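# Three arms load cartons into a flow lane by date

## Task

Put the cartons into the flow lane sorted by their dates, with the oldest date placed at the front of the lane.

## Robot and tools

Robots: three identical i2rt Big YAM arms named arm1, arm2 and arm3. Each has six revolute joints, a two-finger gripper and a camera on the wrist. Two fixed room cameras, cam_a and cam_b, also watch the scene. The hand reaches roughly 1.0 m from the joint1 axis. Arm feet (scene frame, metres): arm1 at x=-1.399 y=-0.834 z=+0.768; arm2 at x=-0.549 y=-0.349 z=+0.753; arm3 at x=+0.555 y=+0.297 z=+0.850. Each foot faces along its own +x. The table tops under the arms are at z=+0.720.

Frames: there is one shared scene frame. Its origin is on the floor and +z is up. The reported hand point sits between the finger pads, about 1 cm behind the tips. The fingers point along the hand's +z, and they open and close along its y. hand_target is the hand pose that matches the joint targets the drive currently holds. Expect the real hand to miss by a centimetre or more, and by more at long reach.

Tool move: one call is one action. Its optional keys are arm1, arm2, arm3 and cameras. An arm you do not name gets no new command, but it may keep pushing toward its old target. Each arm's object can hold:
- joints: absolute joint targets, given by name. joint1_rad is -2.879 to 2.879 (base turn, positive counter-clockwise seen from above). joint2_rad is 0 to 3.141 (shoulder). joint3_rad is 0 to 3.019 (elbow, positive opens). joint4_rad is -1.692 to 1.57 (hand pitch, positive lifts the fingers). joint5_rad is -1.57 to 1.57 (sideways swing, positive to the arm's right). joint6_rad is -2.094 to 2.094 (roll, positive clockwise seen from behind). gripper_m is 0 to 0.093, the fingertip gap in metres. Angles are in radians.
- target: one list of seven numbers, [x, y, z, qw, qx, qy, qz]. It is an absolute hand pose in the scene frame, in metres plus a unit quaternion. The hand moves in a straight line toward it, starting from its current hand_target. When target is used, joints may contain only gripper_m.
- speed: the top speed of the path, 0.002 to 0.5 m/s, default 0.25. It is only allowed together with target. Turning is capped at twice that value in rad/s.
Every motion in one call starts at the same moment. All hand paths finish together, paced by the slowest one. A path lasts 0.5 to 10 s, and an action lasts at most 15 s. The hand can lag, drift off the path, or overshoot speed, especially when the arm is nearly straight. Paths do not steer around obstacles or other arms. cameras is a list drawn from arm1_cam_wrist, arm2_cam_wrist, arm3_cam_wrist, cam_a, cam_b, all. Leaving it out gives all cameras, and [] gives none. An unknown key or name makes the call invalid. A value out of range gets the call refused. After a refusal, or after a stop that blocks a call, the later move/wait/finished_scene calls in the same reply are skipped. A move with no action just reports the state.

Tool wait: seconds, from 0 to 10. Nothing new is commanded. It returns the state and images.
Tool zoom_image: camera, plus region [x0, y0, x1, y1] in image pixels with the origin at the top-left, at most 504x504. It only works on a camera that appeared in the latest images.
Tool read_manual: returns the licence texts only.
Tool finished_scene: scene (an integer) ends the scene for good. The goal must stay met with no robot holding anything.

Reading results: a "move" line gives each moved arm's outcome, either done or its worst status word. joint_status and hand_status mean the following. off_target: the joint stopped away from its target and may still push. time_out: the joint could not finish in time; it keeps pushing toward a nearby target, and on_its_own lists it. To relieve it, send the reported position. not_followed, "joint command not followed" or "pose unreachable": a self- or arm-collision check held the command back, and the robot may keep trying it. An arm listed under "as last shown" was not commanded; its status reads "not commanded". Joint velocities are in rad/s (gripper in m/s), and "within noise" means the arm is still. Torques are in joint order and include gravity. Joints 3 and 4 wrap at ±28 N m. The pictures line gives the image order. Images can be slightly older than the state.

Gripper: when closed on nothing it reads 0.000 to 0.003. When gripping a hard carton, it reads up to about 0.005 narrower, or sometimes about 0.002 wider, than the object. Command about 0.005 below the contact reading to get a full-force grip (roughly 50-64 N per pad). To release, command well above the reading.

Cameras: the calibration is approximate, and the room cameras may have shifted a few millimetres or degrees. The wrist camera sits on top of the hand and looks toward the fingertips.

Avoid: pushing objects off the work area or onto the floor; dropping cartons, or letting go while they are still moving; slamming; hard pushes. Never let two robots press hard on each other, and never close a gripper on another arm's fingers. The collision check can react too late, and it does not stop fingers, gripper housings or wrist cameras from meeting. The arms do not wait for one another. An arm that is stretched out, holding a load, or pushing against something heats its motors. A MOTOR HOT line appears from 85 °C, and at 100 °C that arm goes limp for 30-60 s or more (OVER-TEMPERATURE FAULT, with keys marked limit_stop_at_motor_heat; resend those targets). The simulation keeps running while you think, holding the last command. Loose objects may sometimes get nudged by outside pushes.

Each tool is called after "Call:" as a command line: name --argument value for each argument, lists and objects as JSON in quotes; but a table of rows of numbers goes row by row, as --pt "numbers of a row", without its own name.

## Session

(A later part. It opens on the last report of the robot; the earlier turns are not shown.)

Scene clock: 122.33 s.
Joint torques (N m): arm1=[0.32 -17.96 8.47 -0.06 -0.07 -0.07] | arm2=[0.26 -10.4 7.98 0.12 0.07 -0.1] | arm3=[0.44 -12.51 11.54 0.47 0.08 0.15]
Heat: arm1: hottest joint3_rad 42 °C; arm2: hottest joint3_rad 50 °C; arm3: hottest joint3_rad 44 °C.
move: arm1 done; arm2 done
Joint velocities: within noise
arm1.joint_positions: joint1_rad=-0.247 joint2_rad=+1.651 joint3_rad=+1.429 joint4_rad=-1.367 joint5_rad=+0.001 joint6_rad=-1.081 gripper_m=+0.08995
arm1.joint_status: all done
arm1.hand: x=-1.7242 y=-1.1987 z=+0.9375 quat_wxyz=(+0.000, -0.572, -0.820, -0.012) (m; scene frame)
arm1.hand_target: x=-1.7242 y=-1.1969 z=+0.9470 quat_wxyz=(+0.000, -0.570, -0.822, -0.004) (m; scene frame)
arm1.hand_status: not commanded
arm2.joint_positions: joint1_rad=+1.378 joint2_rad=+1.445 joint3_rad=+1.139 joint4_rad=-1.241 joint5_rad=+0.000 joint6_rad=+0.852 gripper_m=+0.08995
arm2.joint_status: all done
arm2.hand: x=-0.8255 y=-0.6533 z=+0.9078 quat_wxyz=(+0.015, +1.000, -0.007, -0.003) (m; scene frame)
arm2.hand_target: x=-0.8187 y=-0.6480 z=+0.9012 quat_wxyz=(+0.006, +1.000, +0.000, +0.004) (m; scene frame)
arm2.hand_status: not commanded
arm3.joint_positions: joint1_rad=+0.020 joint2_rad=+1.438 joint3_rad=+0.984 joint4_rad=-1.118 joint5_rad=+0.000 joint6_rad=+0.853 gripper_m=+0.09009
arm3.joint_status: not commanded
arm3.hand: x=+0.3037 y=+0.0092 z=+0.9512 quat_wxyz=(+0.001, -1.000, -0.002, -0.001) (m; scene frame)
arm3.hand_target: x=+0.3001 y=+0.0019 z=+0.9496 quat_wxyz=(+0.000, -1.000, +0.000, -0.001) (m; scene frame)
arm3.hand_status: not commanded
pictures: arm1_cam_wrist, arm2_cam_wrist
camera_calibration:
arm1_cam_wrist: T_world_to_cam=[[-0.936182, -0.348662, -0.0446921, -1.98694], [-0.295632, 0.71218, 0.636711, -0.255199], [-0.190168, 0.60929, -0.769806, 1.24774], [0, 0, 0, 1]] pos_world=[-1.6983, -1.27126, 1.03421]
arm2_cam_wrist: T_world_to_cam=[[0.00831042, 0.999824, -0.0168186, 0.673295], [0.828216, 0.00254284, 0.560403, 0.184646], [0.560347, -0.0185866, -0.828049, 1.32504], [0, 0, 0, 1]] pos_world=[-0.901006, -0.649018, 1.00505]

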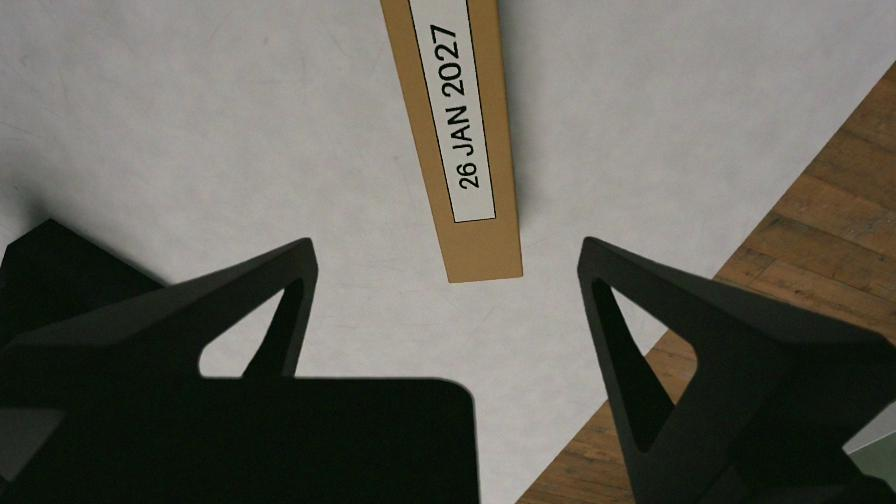

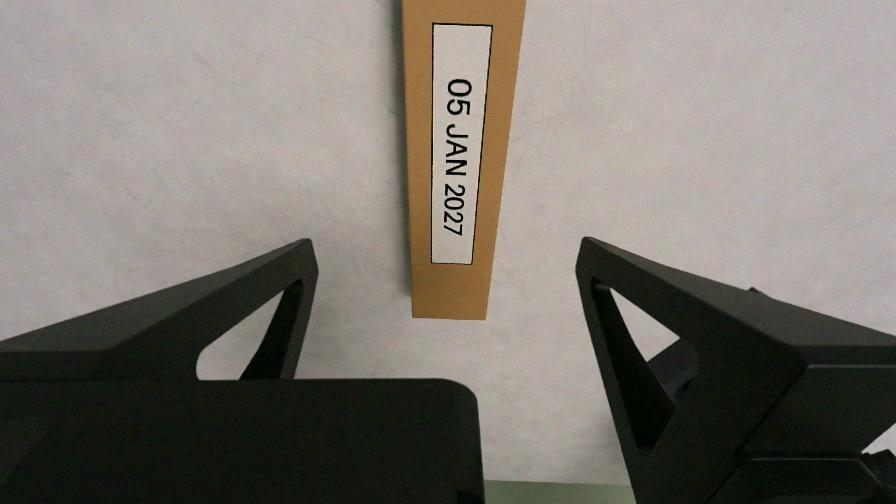

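Call:
move --arm1 '{"target": [-1.7359, -1.1755, 0.765, 0, 0.497, 0.8678, 0], "speed": 0.2}' --arm2 '{"target": [-0.8216, -0.6443, 0.747, 0, 0.9998, -0.0209, 0], "speed": 0.2}' --cameras '["arm1_cam_wrist"]'

Call:
move --arm2 '{"joints": {"gripper_m": 0.05}}' --cameras '["arm2_cam_wrist"]'

Scene clock: 140.47 s.
Joint torques (N m): arm1=[-0.67 -16.67 6.87 0.5 -0.12 -0.13] | arm2=[-0.44 -10.11 6.61 0.77 0.13 0.09] | arm3=[0.62 -12.57 11.47 0.53 0.09 0.14]
Heat: arm1: hottest joint3_rad 42 °C; arm2: hottest joint3_rad 49 °C; arm3: hottest joint3_rad 44 °C.
move: arm1 done; arm2 done
Joint velocities: within noise
arm1.joint_positions: joint1_rad=-0.281 joint2_rad=+1.812 joint3_rad=+1.142 joint4_rad=-0.912 joint5_rad=+0.000 joint6_rad=-1.300 gripper_m=+0.08995
arm1.joint_status: not commanded
arm1.hand: x=-1.7269 y=-1.1770 z=+0.7638 quat_wxyz=(-0.001, -0.494, -0.869, -0.008) (m; scene frame)
arm1.hand_target: x=-1.7358 y=-1.1754 z=+0.7651 quat_wxyz=(+0.000, -0.497, -0.868, +0.000) (m; scene frame)
arm1.hand_status: done (0.009 m and 1.0 deg from the pose sent, 0.175 m and 10.3 deg at the start)
arm2.joint_positions: joint1_rad=+1.378 joint2_rad=+1.650 joint3_rad=+0.919 joint4_rad=-0.827 joint5_rad=+0.013 joint6_rad=+0.862 gripper_m=+0.08995
arm2.joint_status: not commanded
arm2.hand: x=-0.8227 y=-0.6500 z=+0.7557 quat_wxyz=(+0.006, +1.000, -0.012, -0.004) (m; scene frame)
arm2.hand_target: x=-0.8214 y=-0.6443 z=+0.7472 quat_wxyz=(+0.000, +1.000, -0.021, +0.000) (m; scene frame)
arm2.hand_status: done (0.010 m and 1.4 deg from the pose sent, 0.161 m and 2.4 deg at the start)
arm3: as last shown
pictures: arm1_cam_wrist
camera_calibration:
arm1_cam_wrist: T_world_to_cam=[[-0.856268, -0.514967, -0.040186, -2.0508], [-0.421251, 0.651178, 0.63128, -0.445462], [-0.29892, 0.557473, -0.774513, 0.85499], [0, 0, 0, 1]] pos_world=[-1.68811, -1.24265, 0.860999]

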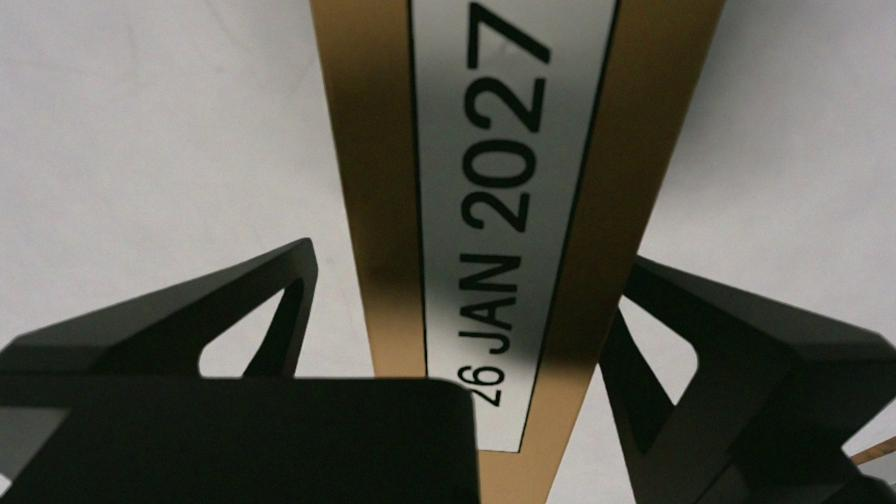

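Scene clock: 141.07 s.
Joint torques (N m): arm1=[-0.67 -16.67 6.86 0.51 -0.11 -0.07] | arm2=[-0.44 -10.17 6.63 0.7 0.14 0.07] | arm3=[0.5 -12.63 11.49 0.51 0.07 0.15]
Heat: arm1: hottest joint3_rad 42 °C; arm2: hottest joint3_rad 49 °C; arm3: hottest joint3_rad 44 °C.
move: arm2 off_target
Joint velocities: within noise
arm1, arm3: as last shown
arm1.joint_positions: joint1_rad=-0.281 joint2_rad=+1.812 joint3_rad=+1.142 joint4_rad=-0.912 joint5_rad=+0.000 joint6_rad=-1.301 gripper_m=+0.08995
arm1.hand: x=-1.7269 y=-1.1770 z=+0.7638 quat_wxyz=(-0.001, -0.494, -0.870, -0.008) (m; scene frame)
arm2.joint_positions: joint1_rad=+1.378 joint2_rad=+1.650 joint3_rad=+0.919 joint4_rad=-0.825 joint5_rad=+0.013 joint6_rad=+0.865 gripper_m=+0.06063
arm2.joint_status: gripper_m off_target (ended at +0.06066, target +0.05000)
arm2.hand: x=-0.8229 y=-0.6503 z=+0.7557 quat_wxyz=(+0.007, +1.000, -0.013, -0.005) (m; scene frame)
arm2.hand_target: x=-0.8214 y=-0.6442 z=+0.7472 quat_wxyz=(+0.000, +1.000, -0.021, +0.000) (m; scene frame)
arm2.hand_status: not commanded
pictures: arm2_cam_wrist
camera_calibration:
arm2_cam_wrist: T_world_to_cam=[[0.0217513, 0.999763, -0.000915262, 0.666771], [0.829912, -0.0175455, 0.557619, 0.258071], [0.55747, -0.0128885, -0.830097, 1.20064], [0, 0, 0, 1]] pos_world=[-0.898002, -0.646611, 0.853354]

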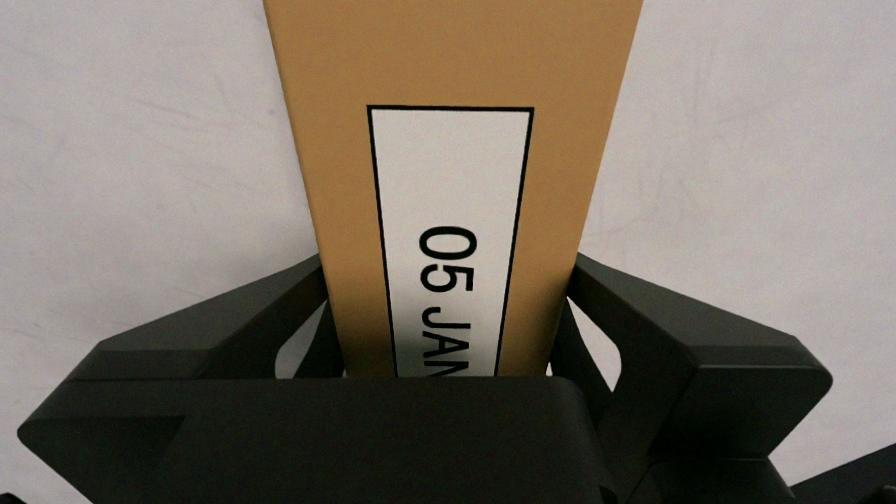

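Call:
move --arm1 '{"joints": {"gripper_m": 0.05}}' --arm2 '{"target": [-0.8214, -0.6442, 0.905, 0, 0.9998, -0.0209, 0], "speed": 0.3}' --cameras '[]'

Call:
move --arm1 '{"target": [-1.7359, -1.1755, 0.94, 0, 0.497, 0.8678, 0], "speed": 0.3}' --arm2 '{"joints": {"joint1_rad": -1.688, "joint2_rad": 1.53, "joint3_rad": 1.26, "joint4_rad": -1.30, "joint5_rad": 0, "joint6_rad": 0.915}}' --cameras '["arm1_cam_wrist"]'

Call:
move --arm1 '{"joints": {"joint1_rad": 2.395, "joint2_rad": 2.02, "joint3_rad": 2.01, "joint4_rad": -1.548, "joint5_rad": 0, "joint6_rad": 0.342}}' --arm2 '{"target": [0.015, -0.038, 0.865, 0, 0, 1, 0], "speed": 0.35}' --cameras '["arm1_cam_wrist", "arm2_cam_wrist"]'

Scene clock: 163.47 s.
Joint torques (N m): arm1=[-0.62 -16.62 6.86 0.24 -0.03 -0.06] | arm2=[-0.03 -9.7 14.61 -0.32 0.02 0.09] | arm3=[0.5 -12.69 11.48 0.53 0.08 0.15]
Heat: arm1: hottest joint2_rad 40 °C; arm2: hottest joint3_rad 47 °C; arm3: hottest joint3_rad 45 °C.
move: arm1 off_target; arm2 off_target
Joint velocities: within noise
arm1.joint_positions: joint1_rad=-0.282 joint2_rad=+1.812 joint3_rad=+1.142 joint4_rad=-0.904 joint5_rad=-0.002 joint6_rad=-1.301 gripper_m=+0.06000
arm1.joint_status: gripper_m off_target (ended at +0.06003, target +0.05000)
arm1.hand: x=-1.7284 y=-1.1782 z=+0.7637 quat_wxyz=(-0.001, -0.494, -0.869, -0.004) (m; scene frame)
arm1.hand_target: x=-1.7357 y=-1.1754 z=+0.7651 quat_wxyz=(+0.000, -0.497, -0.868, +0.000) (m; scene frame)
arm1.hand_status: not commanded
arm2.joint_positions: joint1_rad=+1.378 joint2_rad=+1.435 joint3_rad=+1.049 joint4_rad=-1.248 joint5_rad=+0.015 joint6_rad=+0.868 gripper_m=+0.06063
arm2.joint_status: not commanded
arm2.hand: x=-0.8036 y=-0.6255 z=+0.8798 quat_wxyz=(-0.023, +0.999, -0.014, +0.020) (m; scene frame)
arm2.hand_target: x=-0.8203 y=-0.6429 z=+0.9052 quat_wxyz=(+0.000, +1.000, -0.021, +0.000) (m; scene frame)
arm2.hand_status: off_target (0.036 m and 3.5 deg from the pose sent, 0.149 m and 1.3 deg at the start)
arm3: as last shown
pictures: none
No camera images: "cameras" was empty.

Scene clock: 166.03 s.
Joint torques (N m): arm1=[-0.62 -16.5 13.38 -0.43 -0.09 -0.07] | arm2=[-0.03 -13.68 12.27 -0.32 -0.05 0.09] | arm3=[0.5 -12.51 11.48 0.53 0.1 0.14]
Heat: arm1: hottest joint3_rad 41 °C; arm2: hottest joint3_rad 48 °C; arm3: hottest joint3_rad 45 °C.
move: arm1 off_target; arm2 done
Joint velocities: within noise
arm1.joint_positions: joint1_rad=-0.282 joint2_rad=+1.620 joint3_rad=+1.312 joint4_rad=-1.327 joint5_rad=+0.000 joint6_rad=-1.301 gripper_m=+0.06000
arm1.joint_status: not commanded
arm1.hand: x=-1.7152 y=-1.1642 z=+0.9096 quat_wxyz=(-0.007, -0.494, -0.869, -0.034) (m; scene frame)
arm1.hand_target: x=-1.7345 y=-1.1741 z=+0.9402 quat_wxyz=(+0.001, -0.497, -0.868, +0.000) (m; scene frame)
arm1.hand_status: off_target (0.038 m and 3.9 deg from the pose sent, 0.176 m and 0.6 deg at the start; pose on its path clipped on 9 of 77 steps)
arm2.joint_positions: joint1_rad=-1.690 joint2_rad=+1.551 joint3_rad=+1.221 joint4_rad=-1.289 joint5_rad=+0.003 joint6_rad=+0.906 gripper_m=+0.06058
arm2.joint_status: all done
arm2.hand: x=-0.2850 y=-0.0063 z=+0.8929 quat_wxyz=(+0.009, +0.003, -1.000, +0.025) (m; scene frame)
arm2.hand_target: x=-0.2797 y=+0.0030 z=+0.9154 quat_wxyz=(-0.005, +0.000, -1.000, +0.005) (m; scene frame)
arm2.hand_status: not commanded
arm3: as last shown
pictures: arm1_cam_wrist
camera_calibration:
arm1_cam_wrist: T_world_to_cam=[[-0.854202, -0.512082, -0.090062, -1.97607], [-0.443583, 0.627374, 0.640028, -0.614757], [-0.271244, 0.586663, -0.763055, 1.0354], [0, 0, 0, 1]] pos_world=[-1.67981, -1.23366, 1.00556]

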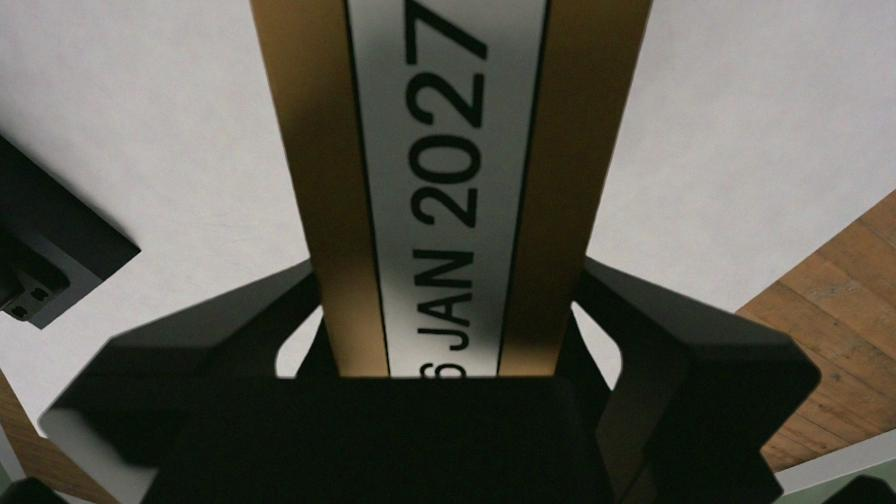

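Scene clock: 168.63 s.
Joint torques (N m): arm1=[0.56 -28.22 10.36 -0.35 0.16 0.15] | arm2=[0.15 -20.42 15.88 -0.39 -0.09 -0.12] | arm3=[0.56 -12.86 11.49 0.47 0.08 0.14]
Heat: arm1: hottest joint3_rad 41 °C; arm2: hottest joint3_rad 49 °C; arm3: hottest joint3_rad 45 °C.
move: arm1 done; arm2 off_target
Joint velocities: within noise
arm1.joint_positions: joint1_rad=+2.399 joint2_rad=+2.079 joint3_rad=+1.987 joint4_rad=-1.537 joint5_rad=-0.001 joint6_rad=+0.333 gripper_m=+0.06005
arm1.joint_status: all done
arm1.hand: x=-0.8049 y=-0.6206 z=+0.9182 quat_wxyz=(+0.026, +0.007, -1.000, +0.006) (m; scene frame)
arm1.hand_target: x=-0.8031 y=-0.6228 z=+0.9626 quat_wxyz=(-0.007, +0.000, -1.000, -0.005) (m; scene frame)
arm1.hand_status: not commanded
arm2.joint_positions: joint1_rad=-2.109 joint2_rad=+2.083 joint3_rad=+1.814 joint4_rad=-1.373 joint5_rad=-0.012 joint6_rad=+0.510 gripper_m=+0.06059
arm2.joint_status: not commanded
arm2.hand: x=-0.0065 y=-0.0545 z=+0.8350 quat_wxyz=(+0.030, -0.009, -0.999, +0.018) (m; scene frame)
arm2.hand_target: x=+0.0128 y=-0.0393 z=+0.8657 quat_wxyz=(-0.001, +0.000, -1.000, +0.000) (m; scene frame)
arm2.hand_status: off_target (0.040 m and 4.1 deg from the pose sent, 0.303 m and 3.1 deg at the start)
arm3: as last shown
pictures: arm1_cam_wrist, arm2_cam_wrist
camera_calibration:
arm1_cam_wrist: T_world_to_cam=[[0.0167748, -0.999781, -0.0124839, -0.592179], [-0.744825, -0.0208248, 0.666935, -1.22702], [-0.667049, -0.00188935, -0.745011, 0.269462], [0, 0, 0, 1]] pos_world=[-0.724239, -0.617093, 1.0117]
arm2_cam_wrist: T_world_to_cam=[[-0.0113286, -0.998729, 0.0491068, -0.0974477], [-0.789642, 0.0390644, 0.612323, -0.50635], [-0.613463, -0.0318401, -0.789081, 0.776068], [0, 0, 0, 1]] pos_world=[0.0751502, -0.0528336, 0.927216]

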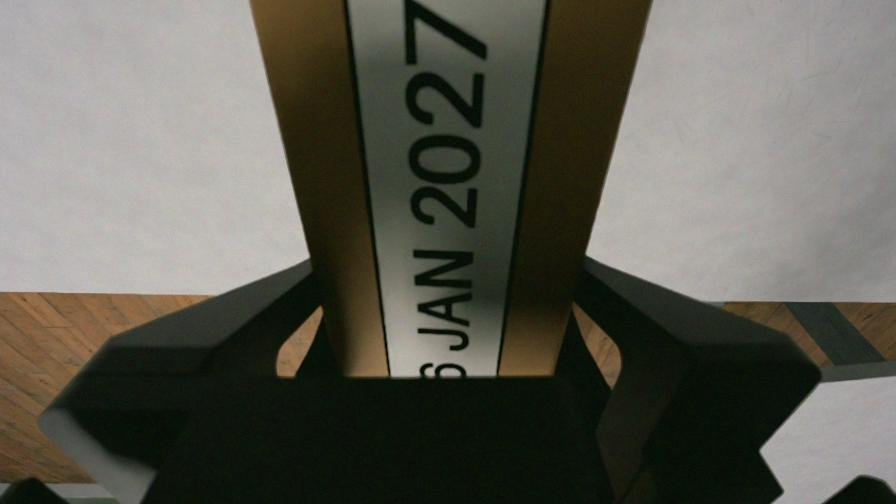

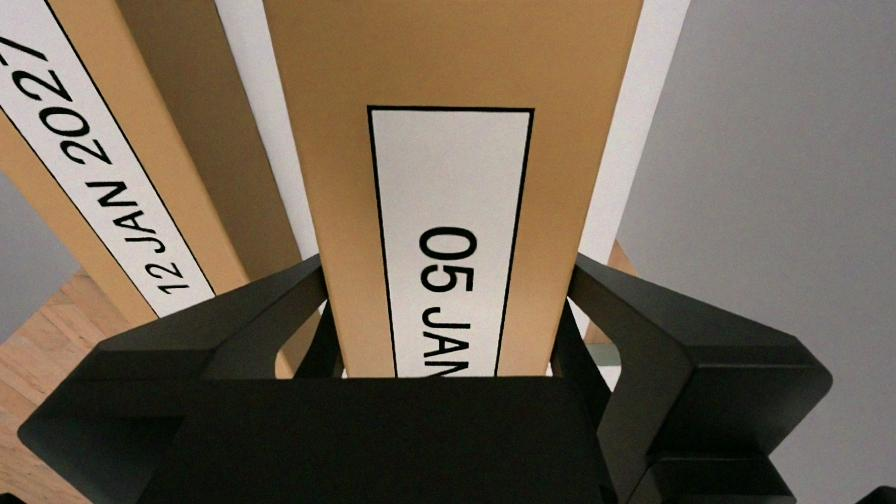

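Call:
move --arm1 '{"target": [-0.80, -0.6215, 0.805, 0, 0, 1, 0], "speed": 0.2}' --arm2 '{"target": [0.012, -0.042, 0.785, 0, 0, 1, 0], "speed": 0.15}' --cameras '[]'

Call:
move --arm1 '{"target": [-0.80, -0.6215, 0.784, 0, 0, 1, 0], "speed": 0.1}' --arm2 '{"target": [0.012, -0.042, 0.769, 0, 0, 1, 0], "speed": 0.1}' --cameras '["arm1_cam_wrist"]'

Scene clock: 176.13 s.
Joint torques (N m): arm1=[0.21 -25.11 9.18 0.34 0.14 0.11] | arm2=[0.03 -21.25 9.05 0.5 -0.07 -0.09] | arm3=[0.5 -12.86 11.52 0.5 0.09 0.15]
Heat: arm1: hottest joint2_rad 41 °C; arm2: hottest joint3_rad 52 °C; arm3: hottest joint3_rad 45 °C.
move: arm1 off_target; arm2 done
Joint velocities: within noise
arm1.joint_positions: joint1_rad=+2.399 joint2_rad=+2.150 joint3_rad=+1.746 joint4_rad=-1.218 joint5_rad=+0.003 joint6_rad=+0.336 gripper_m=+0.06005
arm1.joint_status: not commanded
arm1.hand: x=-0.8109 y=-0.6228 z=+0.7847 quat_wxyz=(+0.023, +0.005, -1.000, +0.007) (m; scene frame)
arm1.hand_target: x=-0.8005 y=-0.6217 z=+0.8051 quat_wxyz=(+0.000, +0.000, -1.000, +0.000) (m; scene frame)
arm1.hand_status: off_target (0.023 m and 2.8 deg from the pose sent, 0.113 m and 3.2 deg at the start)
arm2.joint_positions: joint1_rad=-2.109 joint2_rad=+2.146 joint3_rad=+1.778 joint4_rad=-1.213 joint5_rad=-0.012 joint6_rad=+0.508 gripper_m=+0.06059
arm2.joint_status: not commanded
arm2.hand: x=+0.0128 y=-0.0449 z=+0.7826 quat_wxyz=(+0.003, -0.008, -1.000, +0.003) (m; scene frame)
arm2.hand_target: x=+0.0120 y=-0.0421 z=+0.7849 quat_wxyz=(+0.000, +0.000, -1.000, +0.000) (m; scene frame)
arm2.hand_status: done (0.004 m and 1.0 deg from the pose sent, 0.055 m and 4.1 deg at the start)
arm3: as last shown
pictures: none
No camera images: "cameras" was empty.

Scene clock: 177.13 s.
Joint torques (N m): arm1=[0.67 -23.41 8.38 0.46 0.17 0.11] | arm2=[0.09 -20.01 8.17 1.01 -0.09 -0.12] | arm3=[0.5 -12.57 11.52 0.57 0.08 0.14]
Heat: arm1: hottest joint2_rad 41 °C; arm2: hottest joint3_rad 52 °C; arm3: hottest joint3_rad 45 °C.
move: arm1 done; arm2 off_target
Joint velocities: within noise
arm1.joint_positions: joint1_rad=+2.399 joint2_rad=+2.150 joint3_rad=+1.733 joint4_rad=-1.179 joint5_rad=+0.003 joint6_rad=+0.336 gripper_m=+0.06005
arm1.joint_status: not commanded
arm1.hand: x=-0.8066 y=-0.6213 z=+0.7800 quat_wxyz=(+0.010, +0.005, -1.000, +0.003) (m; scene frame)
arm1.hand_target: x=-0.8001 y=-0.6216 z=+0.7841 quat_wxyz=(+0.000, +0.000, -1.000, +0.000) (m; scene frame)
arm1.hand_status: done (0.008 m and 1.3 deg from the pose sent, 0.011 m and 2.8 deg at the start)
arm2.joint_positions: joint1_rad=-2.109 joint2_rad=+2.146 joint3_rad=+1.772 joint4_rad=-1.191 joint5_rad=-0.012 joint6_rad=+0.508 gripper_m=+0.06059
arm2.joint_status: not commanded
arm2.hand: x=+0.0155 y=-0.0435 z=+0.7805 quat_wxyz=(-0.004, -0.007, -1.000, -0.001) (m; scene frame)
arm2.hand_target: x=+0.0119 y=-0.0422 z=+0.7692 quat_wxyz=(+0.000, +0.000, -1.000, +0.000) (m; scene frame)
arm2.hand_status: off_target (0.012 m and 1.0 deg from the pose sent, 0.014 m and 1.0 deg at the start)
arm3: as last shown
pictures: arm1_cam_wrist
camera_calibration:
arm1_cam_wrist: T_world_to_cam=[[0.0138381, -0.999723, -0.0190585, -0.591836], [-0.766063, -0.0228496, 0.642359, -1.13532], [-0.642616, 0.00571102, -0.766167, 0.206333], [0, 0, 0, 1]] pos_world=[-0.728942, -0.618792, 0.876088]

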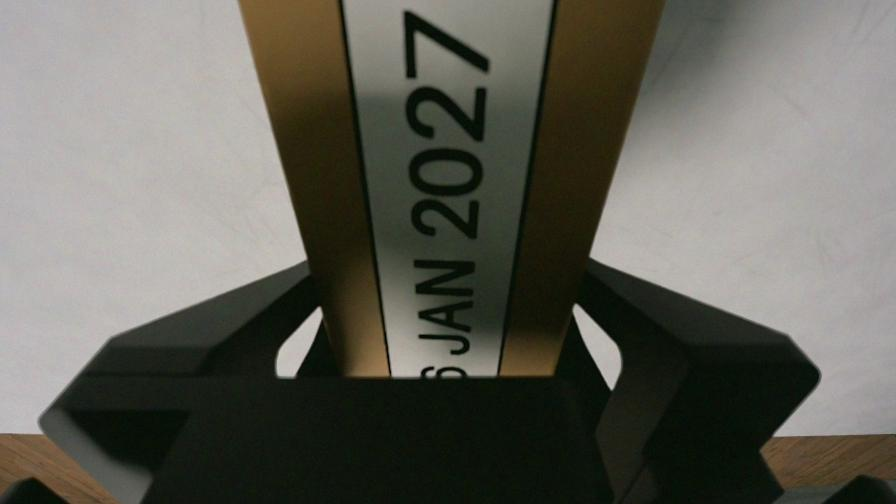

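Call:
move --arm1 '{"target": [-0.80, -0.6215, 0.776, 0, 0, 1, 0], "speed": 0.1}' --arm2 '{"target": [0.012, -0.042, 0.776, 0, 0, 1, 0], "joints": {"gripper_m": 0.08}, "speed": 0.1}' --cameras '[]'

Call:
move --arm1 '{"target": [-0.80, -0.6215, 0.784, 0, 0, 1, 0], "joints": {"gripper_m": 0.09}, "speed": 0.1}' --arm2 '{"target": [0.0, -0.042, 0.90, 0, 0, 1, 0], "speed": 0.25}' --cameras '["arm2_cam_wrist"]'

Call:
move --arm1 '{"target": [-0.805, -0.625, 0.94, 0, 0, 1, 0], "speed": 0.3}' --arm2 '{"target": [-0.33, -0.01, 0.93, 0, 0, 1, 0], "speed": 0.4}' --arm3 '{"target": [-0.015, -0.046, 0.88, 0, 1, 0, 0], "speed": 0.35}' --cameras '["arm3_cam_wrist"]'

Scene clock: 188.20 s.
Joint torques (N m): arm1=[0.62 -22.83 8.2 0.53 0.17 0.11] | arm2=[-0.03 -20.31 8.75 0.25 -0.06 -0.11] | arm3=[0.5 -12.63 11.55 0.54 0.08 0.16]
Heat: arm1: hottest joint2_rad 42 °C; arm2: hottest joint3_rad 50 °C; arm3: hottest joint3_rad 45 °C.
move: arm1 done; arm2 done
Joint velocities: within noise
arm1.joint_positions: joint1_rad=+2.399 joint2_rad=+2.151 joint3_rad=+1.728 joint4_rad=-1.163 joint5_rad=+0.003 joint6_rad=+0.336 gripper_m=+0.06005
arm1.joint_status: not commanded
arm1.hand: x=-0.8048 y=-0.6206 z=+0.7777 quat_wxyz=(+0.005, +0.005, -1.000, +0.001) (m; scene frame)
arm1.hand_target: x=-0.8000 y=-0.6215 z=+0.7761 quat_wxyz=(+0.000, +0.000, -1.000, +0.000) (m; scene frame)
arm1.hand_status: done (0.005 m and 0.8 deg from the pose sent, 0.008 m and 1.3 deg at the start)
arm2.joint_positions: joint1_rad=-2.109 joint2_rad=+2.146 joint3_rad=+1.772 joint4_rad=-1.188 joint5_rad=-0.013 joint6_rad=+0.508 gripper_m=+0.07995
arm2.joint_status: all done
arm2.hand: x=+0.0161 y=-0.0430 z=+0.7805 quat_wxyz=(-0.005, -0.007, -1.000, -0.002) (m; scene frame)
arm2.hand_target: x=+0.0121 y=-0.0421 z=+0.7762 quat_wxyz=(+0.000, +0.000, -1.000, +0.000) (m; scene frame)
arm2.hand_status: done (0.006 m and 1.0 deg from the pose sent, 0.006 m and 1.0 deg at the start)
arm3.joint_positions: joint1_rad=+0.020 joint2_rad=+1.438 joint3_rad=+0.984 joint4_rad=-1.118 joint5_rad=+0.000 joint6_rad=+0.853 gripper_m=+0.09009
arm3.joint_status: not commanded
arm3.hand: x=+0.3037 y=+0.0092 z=+0.9512 quat_wxyz=(+0.001, -1.000, -0.002, -0.001) (m; scene frame)
arm3.hand_target: x=+0.3001 y=+0.0019 z=+0.9496 quat_wxyz=(+0.000, -1.000, +0.000, -0.001) (m; scene frame)
arm3.hand_status: not commanded
pictures: none
No camera images: "cameras" was empty.

Scene clock: 189.57 s.
Joint torques (N m): arm1=[0.62 -23.47 8.76 -0.09 0.16 0.11] | arm2=[0.44 -17.73 13.83 -0.16 0.01 -0.05] | arm3=[0.62 -12.69 11.45 0.51 0.07 0.15]
Heat: arm1: hottest joint2_rad 42 °C; arm2: hottest joint3_rad 51 °C; arm3: hottest joint3_rad 45 °C.
move: arm1 done; arm2 off_target
Joint velocities: within noise
arm1.joint_positions: joint1_rad=+2.399 joint2_rad=+2.151 joint3_rad=+1.728 joint4_rad=-1.163 joint5_rad=+0.003 joint6_rad=+0.336 gripper_m=+0.08992
arm1.joint_status: all done
arm1.hand: x=-0.8048 y=-0.6206 z=+0.7775 quat_wxyz=(+0.005, +0.005, -1.000, +0.001) (m; scene frame)
arm1.hand_target: x=-0.8000 y=-0.6216 z=+0.7841 quat_wxyz=(+0.000, +0.000, -1.000, +0.000) (m; scene frame)
arm1.hand_status: done (0.008 m and 0.8 deg from the pose sent, 0.008 m and 0.8 deg at the start)
arm2.joint_positions: joint1_rad=-2.108 joint2_rad=+2.006 joint3_rad=+1.847 joint4_rad=-1.435 joint5_rad=-0.015 joint6_rad=+0.508 gripper_m=+0.07996
arm2.joint_status: not commanded
arm2.hand: x=-0.0098 y=-0.0545 z=+0.8935 quat_wxyz=(+0.009, -0.007, -1.000, +0.005) (m; scene frame)
arm2.hand_target: x=-0.0007 y=-0.0424 z=+0.8999 quat_wxyz=(+0.000, +0.000, -1.000, +0.000) (m; scene frame)
arm2.hand_status: off_target (0.017 m and 1.4 deg from the pose sent, 0.121 m and 1.0 deg at the start)
arm3: as last shown
pictures: arm2_cam_wrist
camera_calibration:
arm2_cam_wrist: T_world_to_cam=[[-0.00911373, -0.999696, 0.022925, -0.0769509], [-0.814294, 0.020726, 0.580083, -0.517193], [-0.580382, -0.013381, -0.814235, 0.843985], [0, 0, 0, 1]] pos_world=[0.0679852, -0.0549149, 0.98898]

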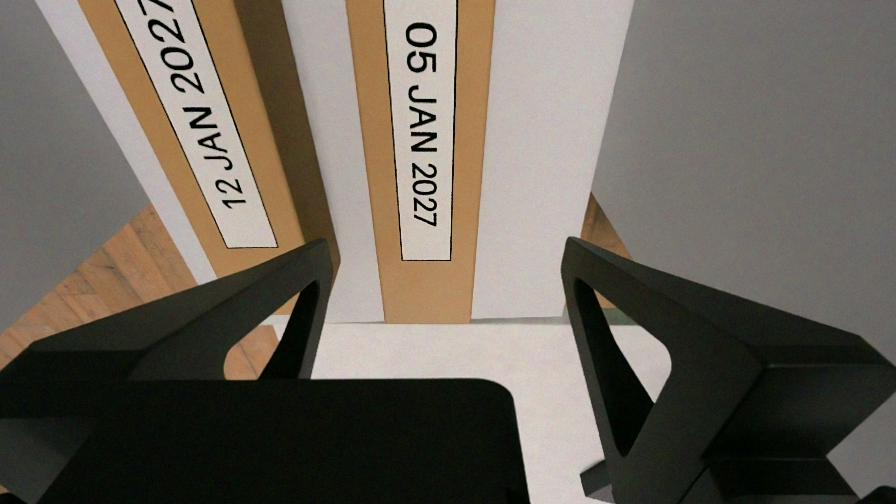

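Scene clock: 191.63 s.
Joint torques (N m): arm1=[0.56 -23.3 12.94 -0.32 0.17 0.1] | arm2=[0.15 -10.11 8.21 0.76 0.12 0.08] | arm3=[0.15 -26.11 14.27 0.06 0 -0.03]
Heat: arm1: hottest joint2_rad 42 °C; arm2: hottest joint3_rad 51 °C; arm3: hottest joint3_rad 45 °C.
move: arm1 off_target; arm2 done; arm3 off_target
Joint velocities: within noise
arm1.joint_positions: joint1_rad=+2.399 joint2_rad=+2.030 joint3_rad=+1.898 joint4_rad=-1.497 joint5_rad=+0.003 joint6_rad=+0.336 gripper_m=+0.08992
arm1.joint_status: not commanded
arm1.hand: x=-0.8202 y=-0.6268 z=+0.9140 quat_wxyz=(+0.026, +0.005, -1.000, +0.009) (m; scene frame)
arm1.hand_target: x=-0.8063 y=-0.6255 z=+0.9400 quat_wxyz=(+0.000, +0.000, -1.000, +0.000) (m; scene frame)
arm1.hand_status: off_target (0.030 m and 3.2 deg from the pose sent, 0.163 m and 0.9 deg at the start)
arm2.joint_positions: joint1_rad=-1.620 joint2_rad=+1.415 joint3_rad=+1.195 joint4_rad=-1.338 joint5_rad=-0.016 joint6_rad=+0.975 gripper_m=+0.07996
arm2.joint_status: not commanded
arm2.hand: x=-0.3269 y=-0.0078 z=+0.9375 quat_wxyz=(-0.002, +0.004, -1.000, -0.004) (m; scene frame)
arm2.hand_target: x=-0.3300 y=-0.0101 z=+0.9301 quat_wxyz=(+0.000, +0.000, -1.000, +0.000) (m; scene frame)
arm2.hand_status: done (0.008 m and 0.7 deg from the pose sent, 0.325 m and 1.4 deg at the start)
arm3.joint_positions: joint1_rad=-0.292 joint2_rad=+2.171 joint3_rad=+1.847 joint4_rad=-1.243 joint5_rad=+0.003 joint6_rad=+0.553 gripper_m=+0.09009
arm3.joint_status: not commanded
arm3.hand: x=-0.0063 y=-0.0408 z=+0.8863 quat_wxyz=(+0.000, -1.000, +0.004, +0.002) (m; scene frame)
arm3.hand_target: x=-0.0146 y=-0.0459 z=+0.8800 quat_wxyz=(+0.000, -1.000, +0.000, +0.001) (m; scene frame)
arm3.hand_status: off_target (0.012 m and 0.5 deg from the pose sent, 0.331 m and 0.3 deg at the start)
pictures: arm3_cam_wrist
camera_calibration:
arm3_cam_wrist: T_world_to_cam=[[0.024133, 0.999707, -0.00211309, 0.043711], [0.804974, -0.0181786, 0.593031, -0.519432], [0.592819, -0.0160126, -0.805177, 0.83968], [0, 0, 0, 1]] pos_world=[-0.0807029, -0.0396953, 0.984222]

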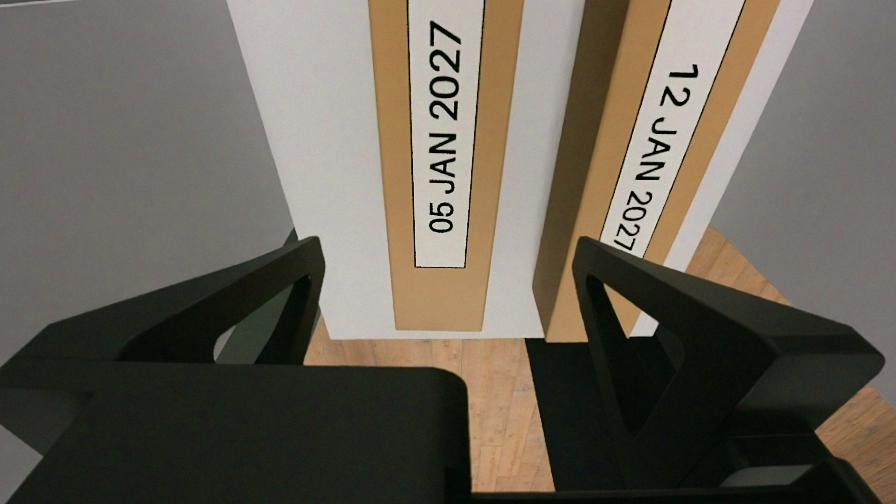

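Call:
move --arm1 '{"joints": {"joint1_rad": 0.194, "joint2_rad": 0.45, "joint3_rad": 1.546, "joint4_rad": -1.5, "joint5_rad": 0, "joint6_rad": 0.2}}' --arm2 '{"joints": {"joint1_rad": 1.382, "joint2_rad": 1.443, "joint3_rad": 1.119, "joint4_rad": -1.246, "joint5_rad": 0, "joint6_rad": 0.843, "gripper_m": 0.09}}' --arm3 '{"target": [-0.022, -0.0445, 0.80, 0, 0.9999, -0.0131, 0], "joints": {"gripper_m": 0.085}, "speed": 0.15}' --cameras '["arm3_cam_wrist"]'

Call:
move --arm3 '{"joints": {"gripper_m": 0.05}}' --cameras '["arm2_cam_wrist", "arm3_cam_wrist"]'

Scene clock: 205.40 s.
Joint torques (N m): arm1=[-0.5 6.48 5.85 1.24 0.01 -0.08] | arm2=[0.26 -10.58 8.09 0.09 0.08 -0.1] | arm3=[-0.56 -27.81 10.84 0.75 0 0.15]
Heat: arm1: hottest joint3_rad 42 °C; arm2: hottest joint3_rad 50 °C; arm3: hottest joint3_rad 45 °C.
move: arm1 done; arm2 done; arm3 off_target
Joint velocities: within noise
arm1.joint_positions: joint1_rad=+0.211 joint2_rad=+0.442 joint3_rad=+1.545 joint4_rad=-1.492 joint5_rad=+0.001 joint6_rad=+0.209 gripper_m=+0.08997
arm1.joint_status: all done
arm1.hand: x=-1.4296 y=-0.9416 z=+1.3685 quat_wxyz=(-0.380, -0.711, -0.432, +0.404) (m; scene frame)
arm1.hand_target: x=-1.4318 y=-0.9435 z=+1.3664 quat_wxyz=(-0.371, -0.716, -0.431, +0.404) (m; scene frame)
arm1.hand_status: not commanded
arm2.joint_positions: joint1_rad=+1.379 joint2_rad=+1.446 joint3_rad=+1.137 joint4_rad=-1.241 joint5_rad=+0.000 joint6_rad=+0.852 gripper_m=+0.08996
arm2.joint_status: all done
arm2.hand: x=-0.8251 y=-0.6531 z=+0.9068 quat_wxyz=(+0.014, +1.000, -0.006, -0.002) (m; scene frame)
arm2.hand_target: x=-0.8187 y=-0.6481 z=+0.9013 quat_wxyz=(+0.006, +1.000, +0.000, +0.004) (m; scene frame)
arm2.hand_status: not commanded
arm3.joint_positions: joint1_rad=-0.292 joint2_rad=+2.281 joint3_rad=+1.842 joint4_rad=-1.124 joint5_rad=+0.003 joint6_rad=+0.554 gripper_m=+0.08510
arm3.joint_status: all done
arm3.hand: x=-0.0172 y=-0.0475 z=+0.8137 quat_wxyz=(-0.001, -1.000, +0.005, +0.003) (m; scene frame)
arm3.hand_target: x=-0.0216 y=-0.0444 z=+0.8002 quat_wxyz=(+0.000, -1.000, +0.013, +0.000) (m; scene frame)
arm3.hand_status: off_target (0.015 m and 1.0 deg from the pose sent, 0.088 m and 1.0 deg at the start)
pictures: arm3_cam_wrist
camera_calibration:
arm3_cam_wrist: T_world_to_cam=[[0.0256512, 0.999664, -0.00379184, 0.0518811], [0.806521, -0.0184537, 0.590917, -0.466023], [0.590649, -0.0182159, -0.806723, 0.788672], [0, 0, 0, 1]] pos_world=[-0.0913014, -0.0460972, 0.911817]

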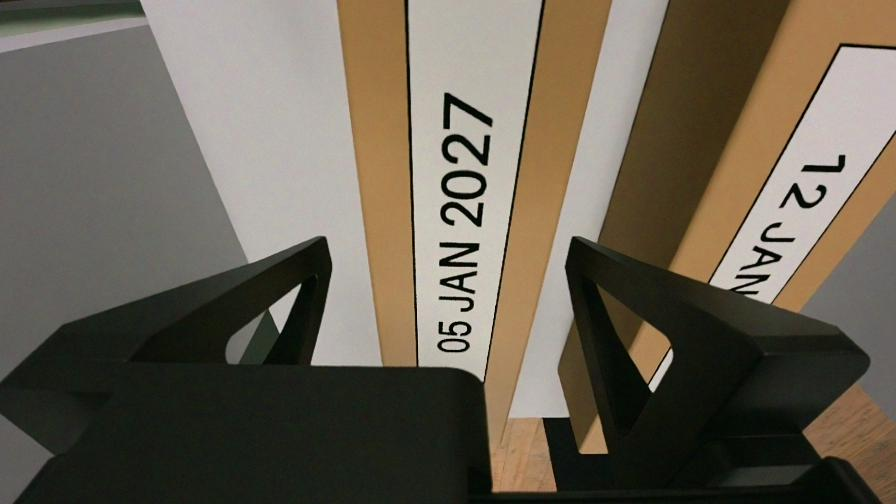

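Scene clock: 206.10 s.
Joint torques (N m): arm1=[-0.5 6.48 5.87 1.26 0.01 -0.07] | arm2=[0.26 -10.52 8.08 0.09 0.07 -0.1] | arm3=[-0.5 -27.75 10.84 0.77 -0.03 0.11]
Heat: arm1: hottest joint3_rad 41 °C; arm2: hottest joint3_rad 50 °C; arm3: hottest joint3_rad 45 °C.
move: arm3 off_target
Joint velocities: within noise
arm1, arm2: as last shown
arm3.joint_positions: joint1_rad=-0.292 joint2_rad=+2.281 joint3_rad=+1.842 joint4_rad=-1.124 joint5_rad=+0.004 joint6_rad=+0.557 gripper_m=+0.05756
arm3.joint_status: gripper_m off_target (ended at +0.05759, target +0.05000)
arm3.hand: x=-0.0173 y=-0.0473 z=+0.8137 quat_wxyz=(+0.000, -1.000, +0.006, +0.003) (m; scene frame)
arm3.hand_target: x=-0.0217 y=-0.0444 z=+0.8002 quat_wxyz=(+0.000, -1.000, +0.013, +0.000) (m; scene frame)
arm3.hand_status: not commanded
pictures: arm2_cam_wrist, arm3_cam_wrist
camera_calibration:
arm2_cam_wrist: T_world_to_cam=[[0.0078925, 0.999859, -0.0147921, 0.670985], [0.827191, 0.00178361, 0.561917, 0.182159], [0.561865, -0.0166709, -0.827061, 1.32564], [0, 0, 0, 1]] pos_world=[-0.900805, -0.649116, 1.00395]
arm3_cam_wrist: T_world_to_cam=[[0.0283103, 0.999595, -0.0028894, 0.0510053], [0.806832, -0.0211443, 0.590402, -0.465622], [0.590102, -0.0190457, -0.807104, 0.789075], [0, 0, 0, 1]] pos_world=[-0.0913997, -0.0458014, 0.911917]

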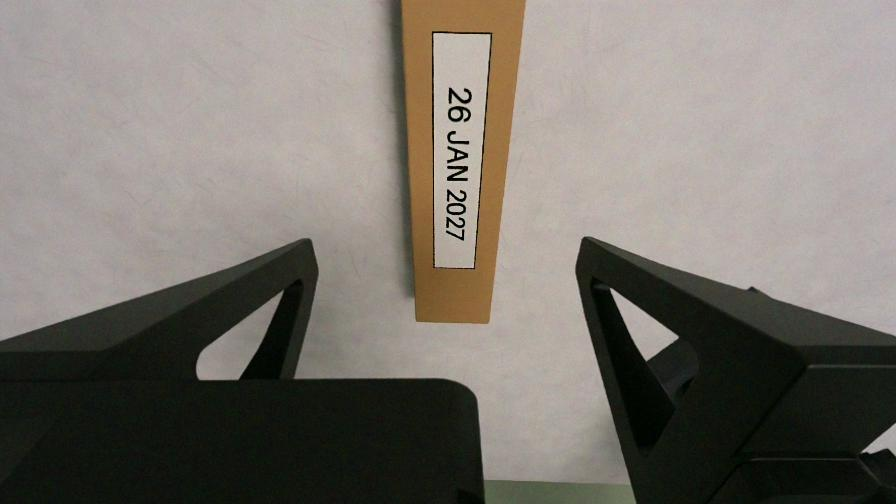

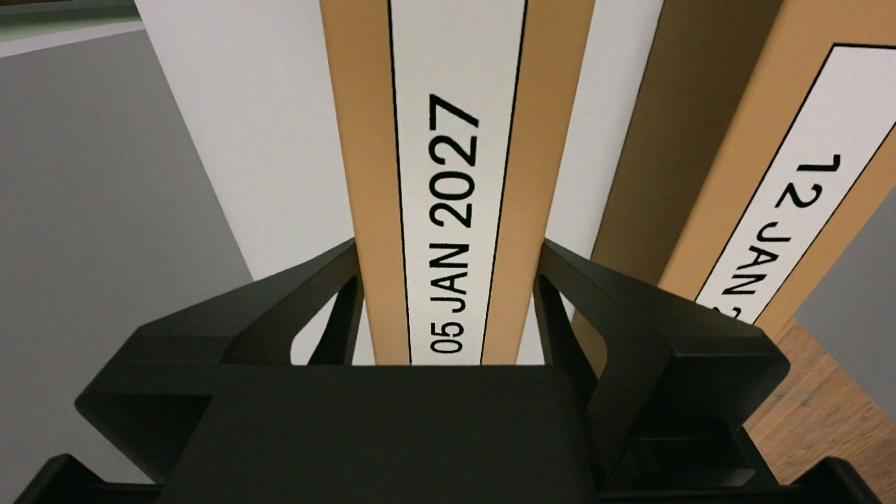

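Call:
move --arm2 '{"target": [-0.797, -0.644, 0.747, 0, 0.9999, -0.0131, 0], "speed": 0.2}' --arm3 '{"target": [-0.022, -0.0445, 0.782, 0, 0.9999, -0.0131, 0], "joints": {"gripper_m": 0.085}, "speed": 0.06}' --cameras '[]'

Call:
move --arm2 '{"joints": {"gripper_m": 0.05}}' --arm3 '{"joints": {"gripper_m": 0.05}}' --cameras '["arm2_cam_wrist", "arm3_cam_wrist"]'

Scene clock: 214.27 s.
Joint torques (N m): arm1=[-0.5 6.53 5.85 1.25 0.02 -0.07] | arm2=[0.73 -9.52 6.57 0.68 0.12 0.1] | arm3=[-0.62 -27.05 9.99 0.79 -0.01 0.11]
Heat: arm1: hottest joint3_rad 41 °C; arm2: hottest joint3_rad 49 °C; arm3: hottest joint3_rad 44 °C.
move: arm2 done; arm3 off_target
Joint velocities: within noise
arm1: as last shown
arm2.joint_positions: joint1_rad=+1.407 joint2_rad=+1.615 joint3_rad=+0.871 joint4_rad=-0.815 joint5_rad=+0.013 joint6_rad=+0.893 gripper_m=+0.08996
arm2.joint_status: not commanded
arm2.hand: x=-0.8031 y=-0.6450 z=+0.7553 quat_wxyz=(+0.006, +1.000, -0.013, -0.004) (m; scene frame)
arm2.hand_target: x=-0.7970 y=-0.6438 z=+0.7472 quat_wxyz=(+0.000, +1.000, -0.013, +0.000) (m; scene frame)
arm2.hand_status: done (0.010 m and 0.8 deg from the pose sent, 0.163 m and 1.8 deg at the start)
arm3.joint_positions: joint1_rad=-0.292 joint2_rad=+2.294 joint3_rad=+1.842 joint4_rad=-1.092 joint5_rad=+0.003 joint6_rad=+0.557 gripper_m=+0.08494
arm3.joint_status: all done
arm3.hand: x=-0.0221 y=-0.0504 z=+0.8059 quat_wxyz=(-0.006, -1.000, +0.006, +0.012) (m; scene frame)
arm3.hand_target: x=-0.0213 y=-0.0443 z=+0.7826 quat_wxyz=(+0.000, -1.000, +0.013, +0.000) (m; scene frame)
arm3.hand_status: off_target (0.025 m and 1.7 deg from the pose sent, 0.032 m and 0.9 deg at the start)
pictures: none
No camera images: "cameras" was empty.

Scene clock: 214.97 s.
Joint torques (N m): arm1=[-0.5 6.48 5.85 1.25 0.01 -0.07] | arm2=[0.56 -9.52 6.57 0.53 0.13 0.08] | arm3=[-0.56 -26.99 10.02 0.77 -0.03 0.1]
Heat: arm1: hottest joint3_rad 41 °C; arm2: hottest joint3_rad 49 °C; arm3: hottest joint3_rad 44 °C.
move: arm2 off_target; arm3 off_target
Joint velocities: within noise
arm1: as last shown
arm2.joint_positions: joint1_rad=+1.409 joint2_rad=+1.615 joint3_rad=+0.871 joint4_rad=-0.809 joint5_rad=+0.013 joint6_rad=+0.894 gripper_m=+0.06058
arm2.joint_status: gripper_m off_target (ended at +0.06061, target +0.05000)
arm2.hand: x=-0.8032 y=-0.6467 z=+0.7553 quat_wxyz=(+0.008, +1.000, -0.012, -0.006) (m; scene frame)
arm2.hand_target: x=-0.7971 y=-0.6438 z=+0.7472 quat_wxyz=(+0.000, +1.000, -0.013, +0.000) (m; scene frame)
arm2.hand_status: not commanded
arm3.joint_positions: joint1_rad=-0.292 joint2_rad=+2.294 joint3_rad=+1.842 joint4_rad=-1.092 joint5_rad=+0.004 joint6_rad=+0.559 gripper_m=+0.05826
arm3.joint_status: gripper_m off_target (ended at +0.05829, target +0.05000)
arm3.hand: x=-0.0221 y=-0.0503 z=+0.8056 quat_wxyz=(-0.005, -1.000, +0.007, +0.011) (m; scene frame)
arm3.hand_target: x=-0.0212 y=-0.0442 z=+0.7824 quat_wxyz=(+0.000, -1.000, +0.013, +0.000) (m; scene frame)
arm3.hand_status: not commanded
pictures: arm2_cam_wrist, arm3_cam_wrist
camera_calibration:
arm2_cam_wrist: T_world_to_cam=[[0.0199188, 0.999795, -0.00357058, 0.663317], [0.83086, -0.0145664, 0.55629, 0.245728], [0.556124, -0.0140473, -0.83098, 1.18809], [0, 0, 0, 1]] pos_world=[-0.878104, -0.642912, 0.852952]
arm3_cam_wrist: T_world_to_cam=[[0.0300858, 0.999453, -0.013749, 0.0629646], [0.816356, -0.0166324, 0.57731, -0.446028], [0.576765, -0.0285929, -0.816409, 0.792034], [0, 0, 0, 1]] pos_world=[-0.0945952, -0.0477022, 0.904986]

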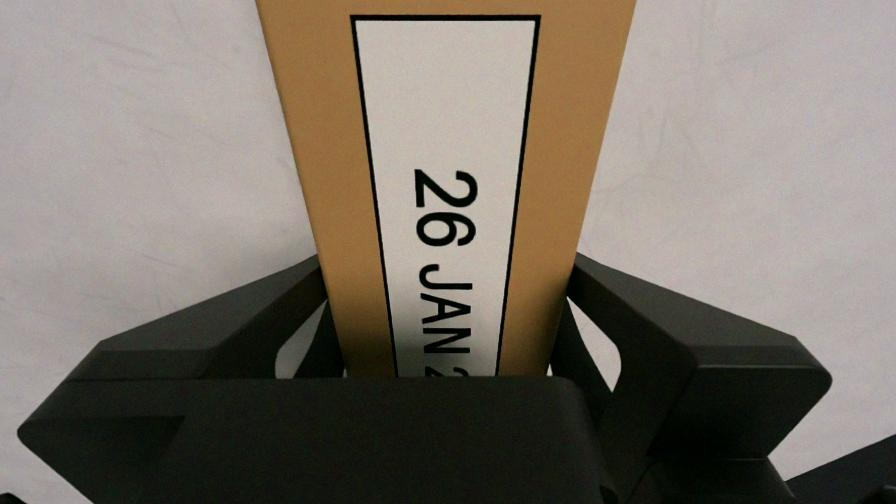

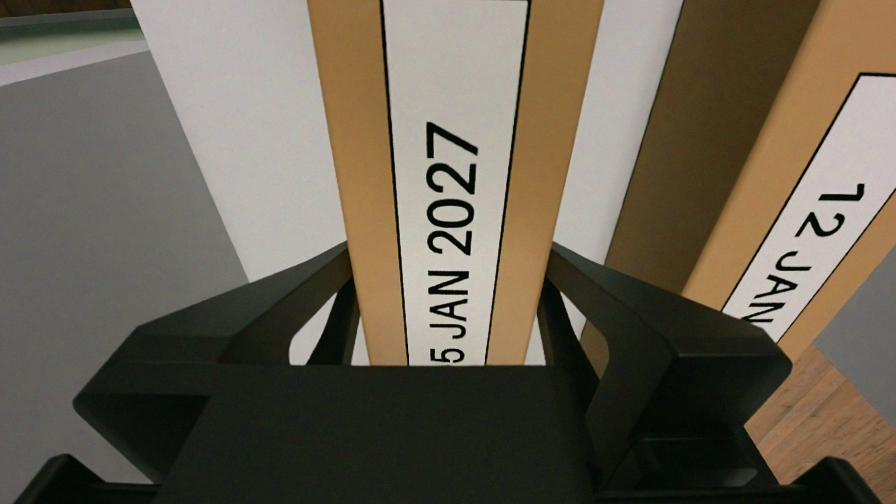

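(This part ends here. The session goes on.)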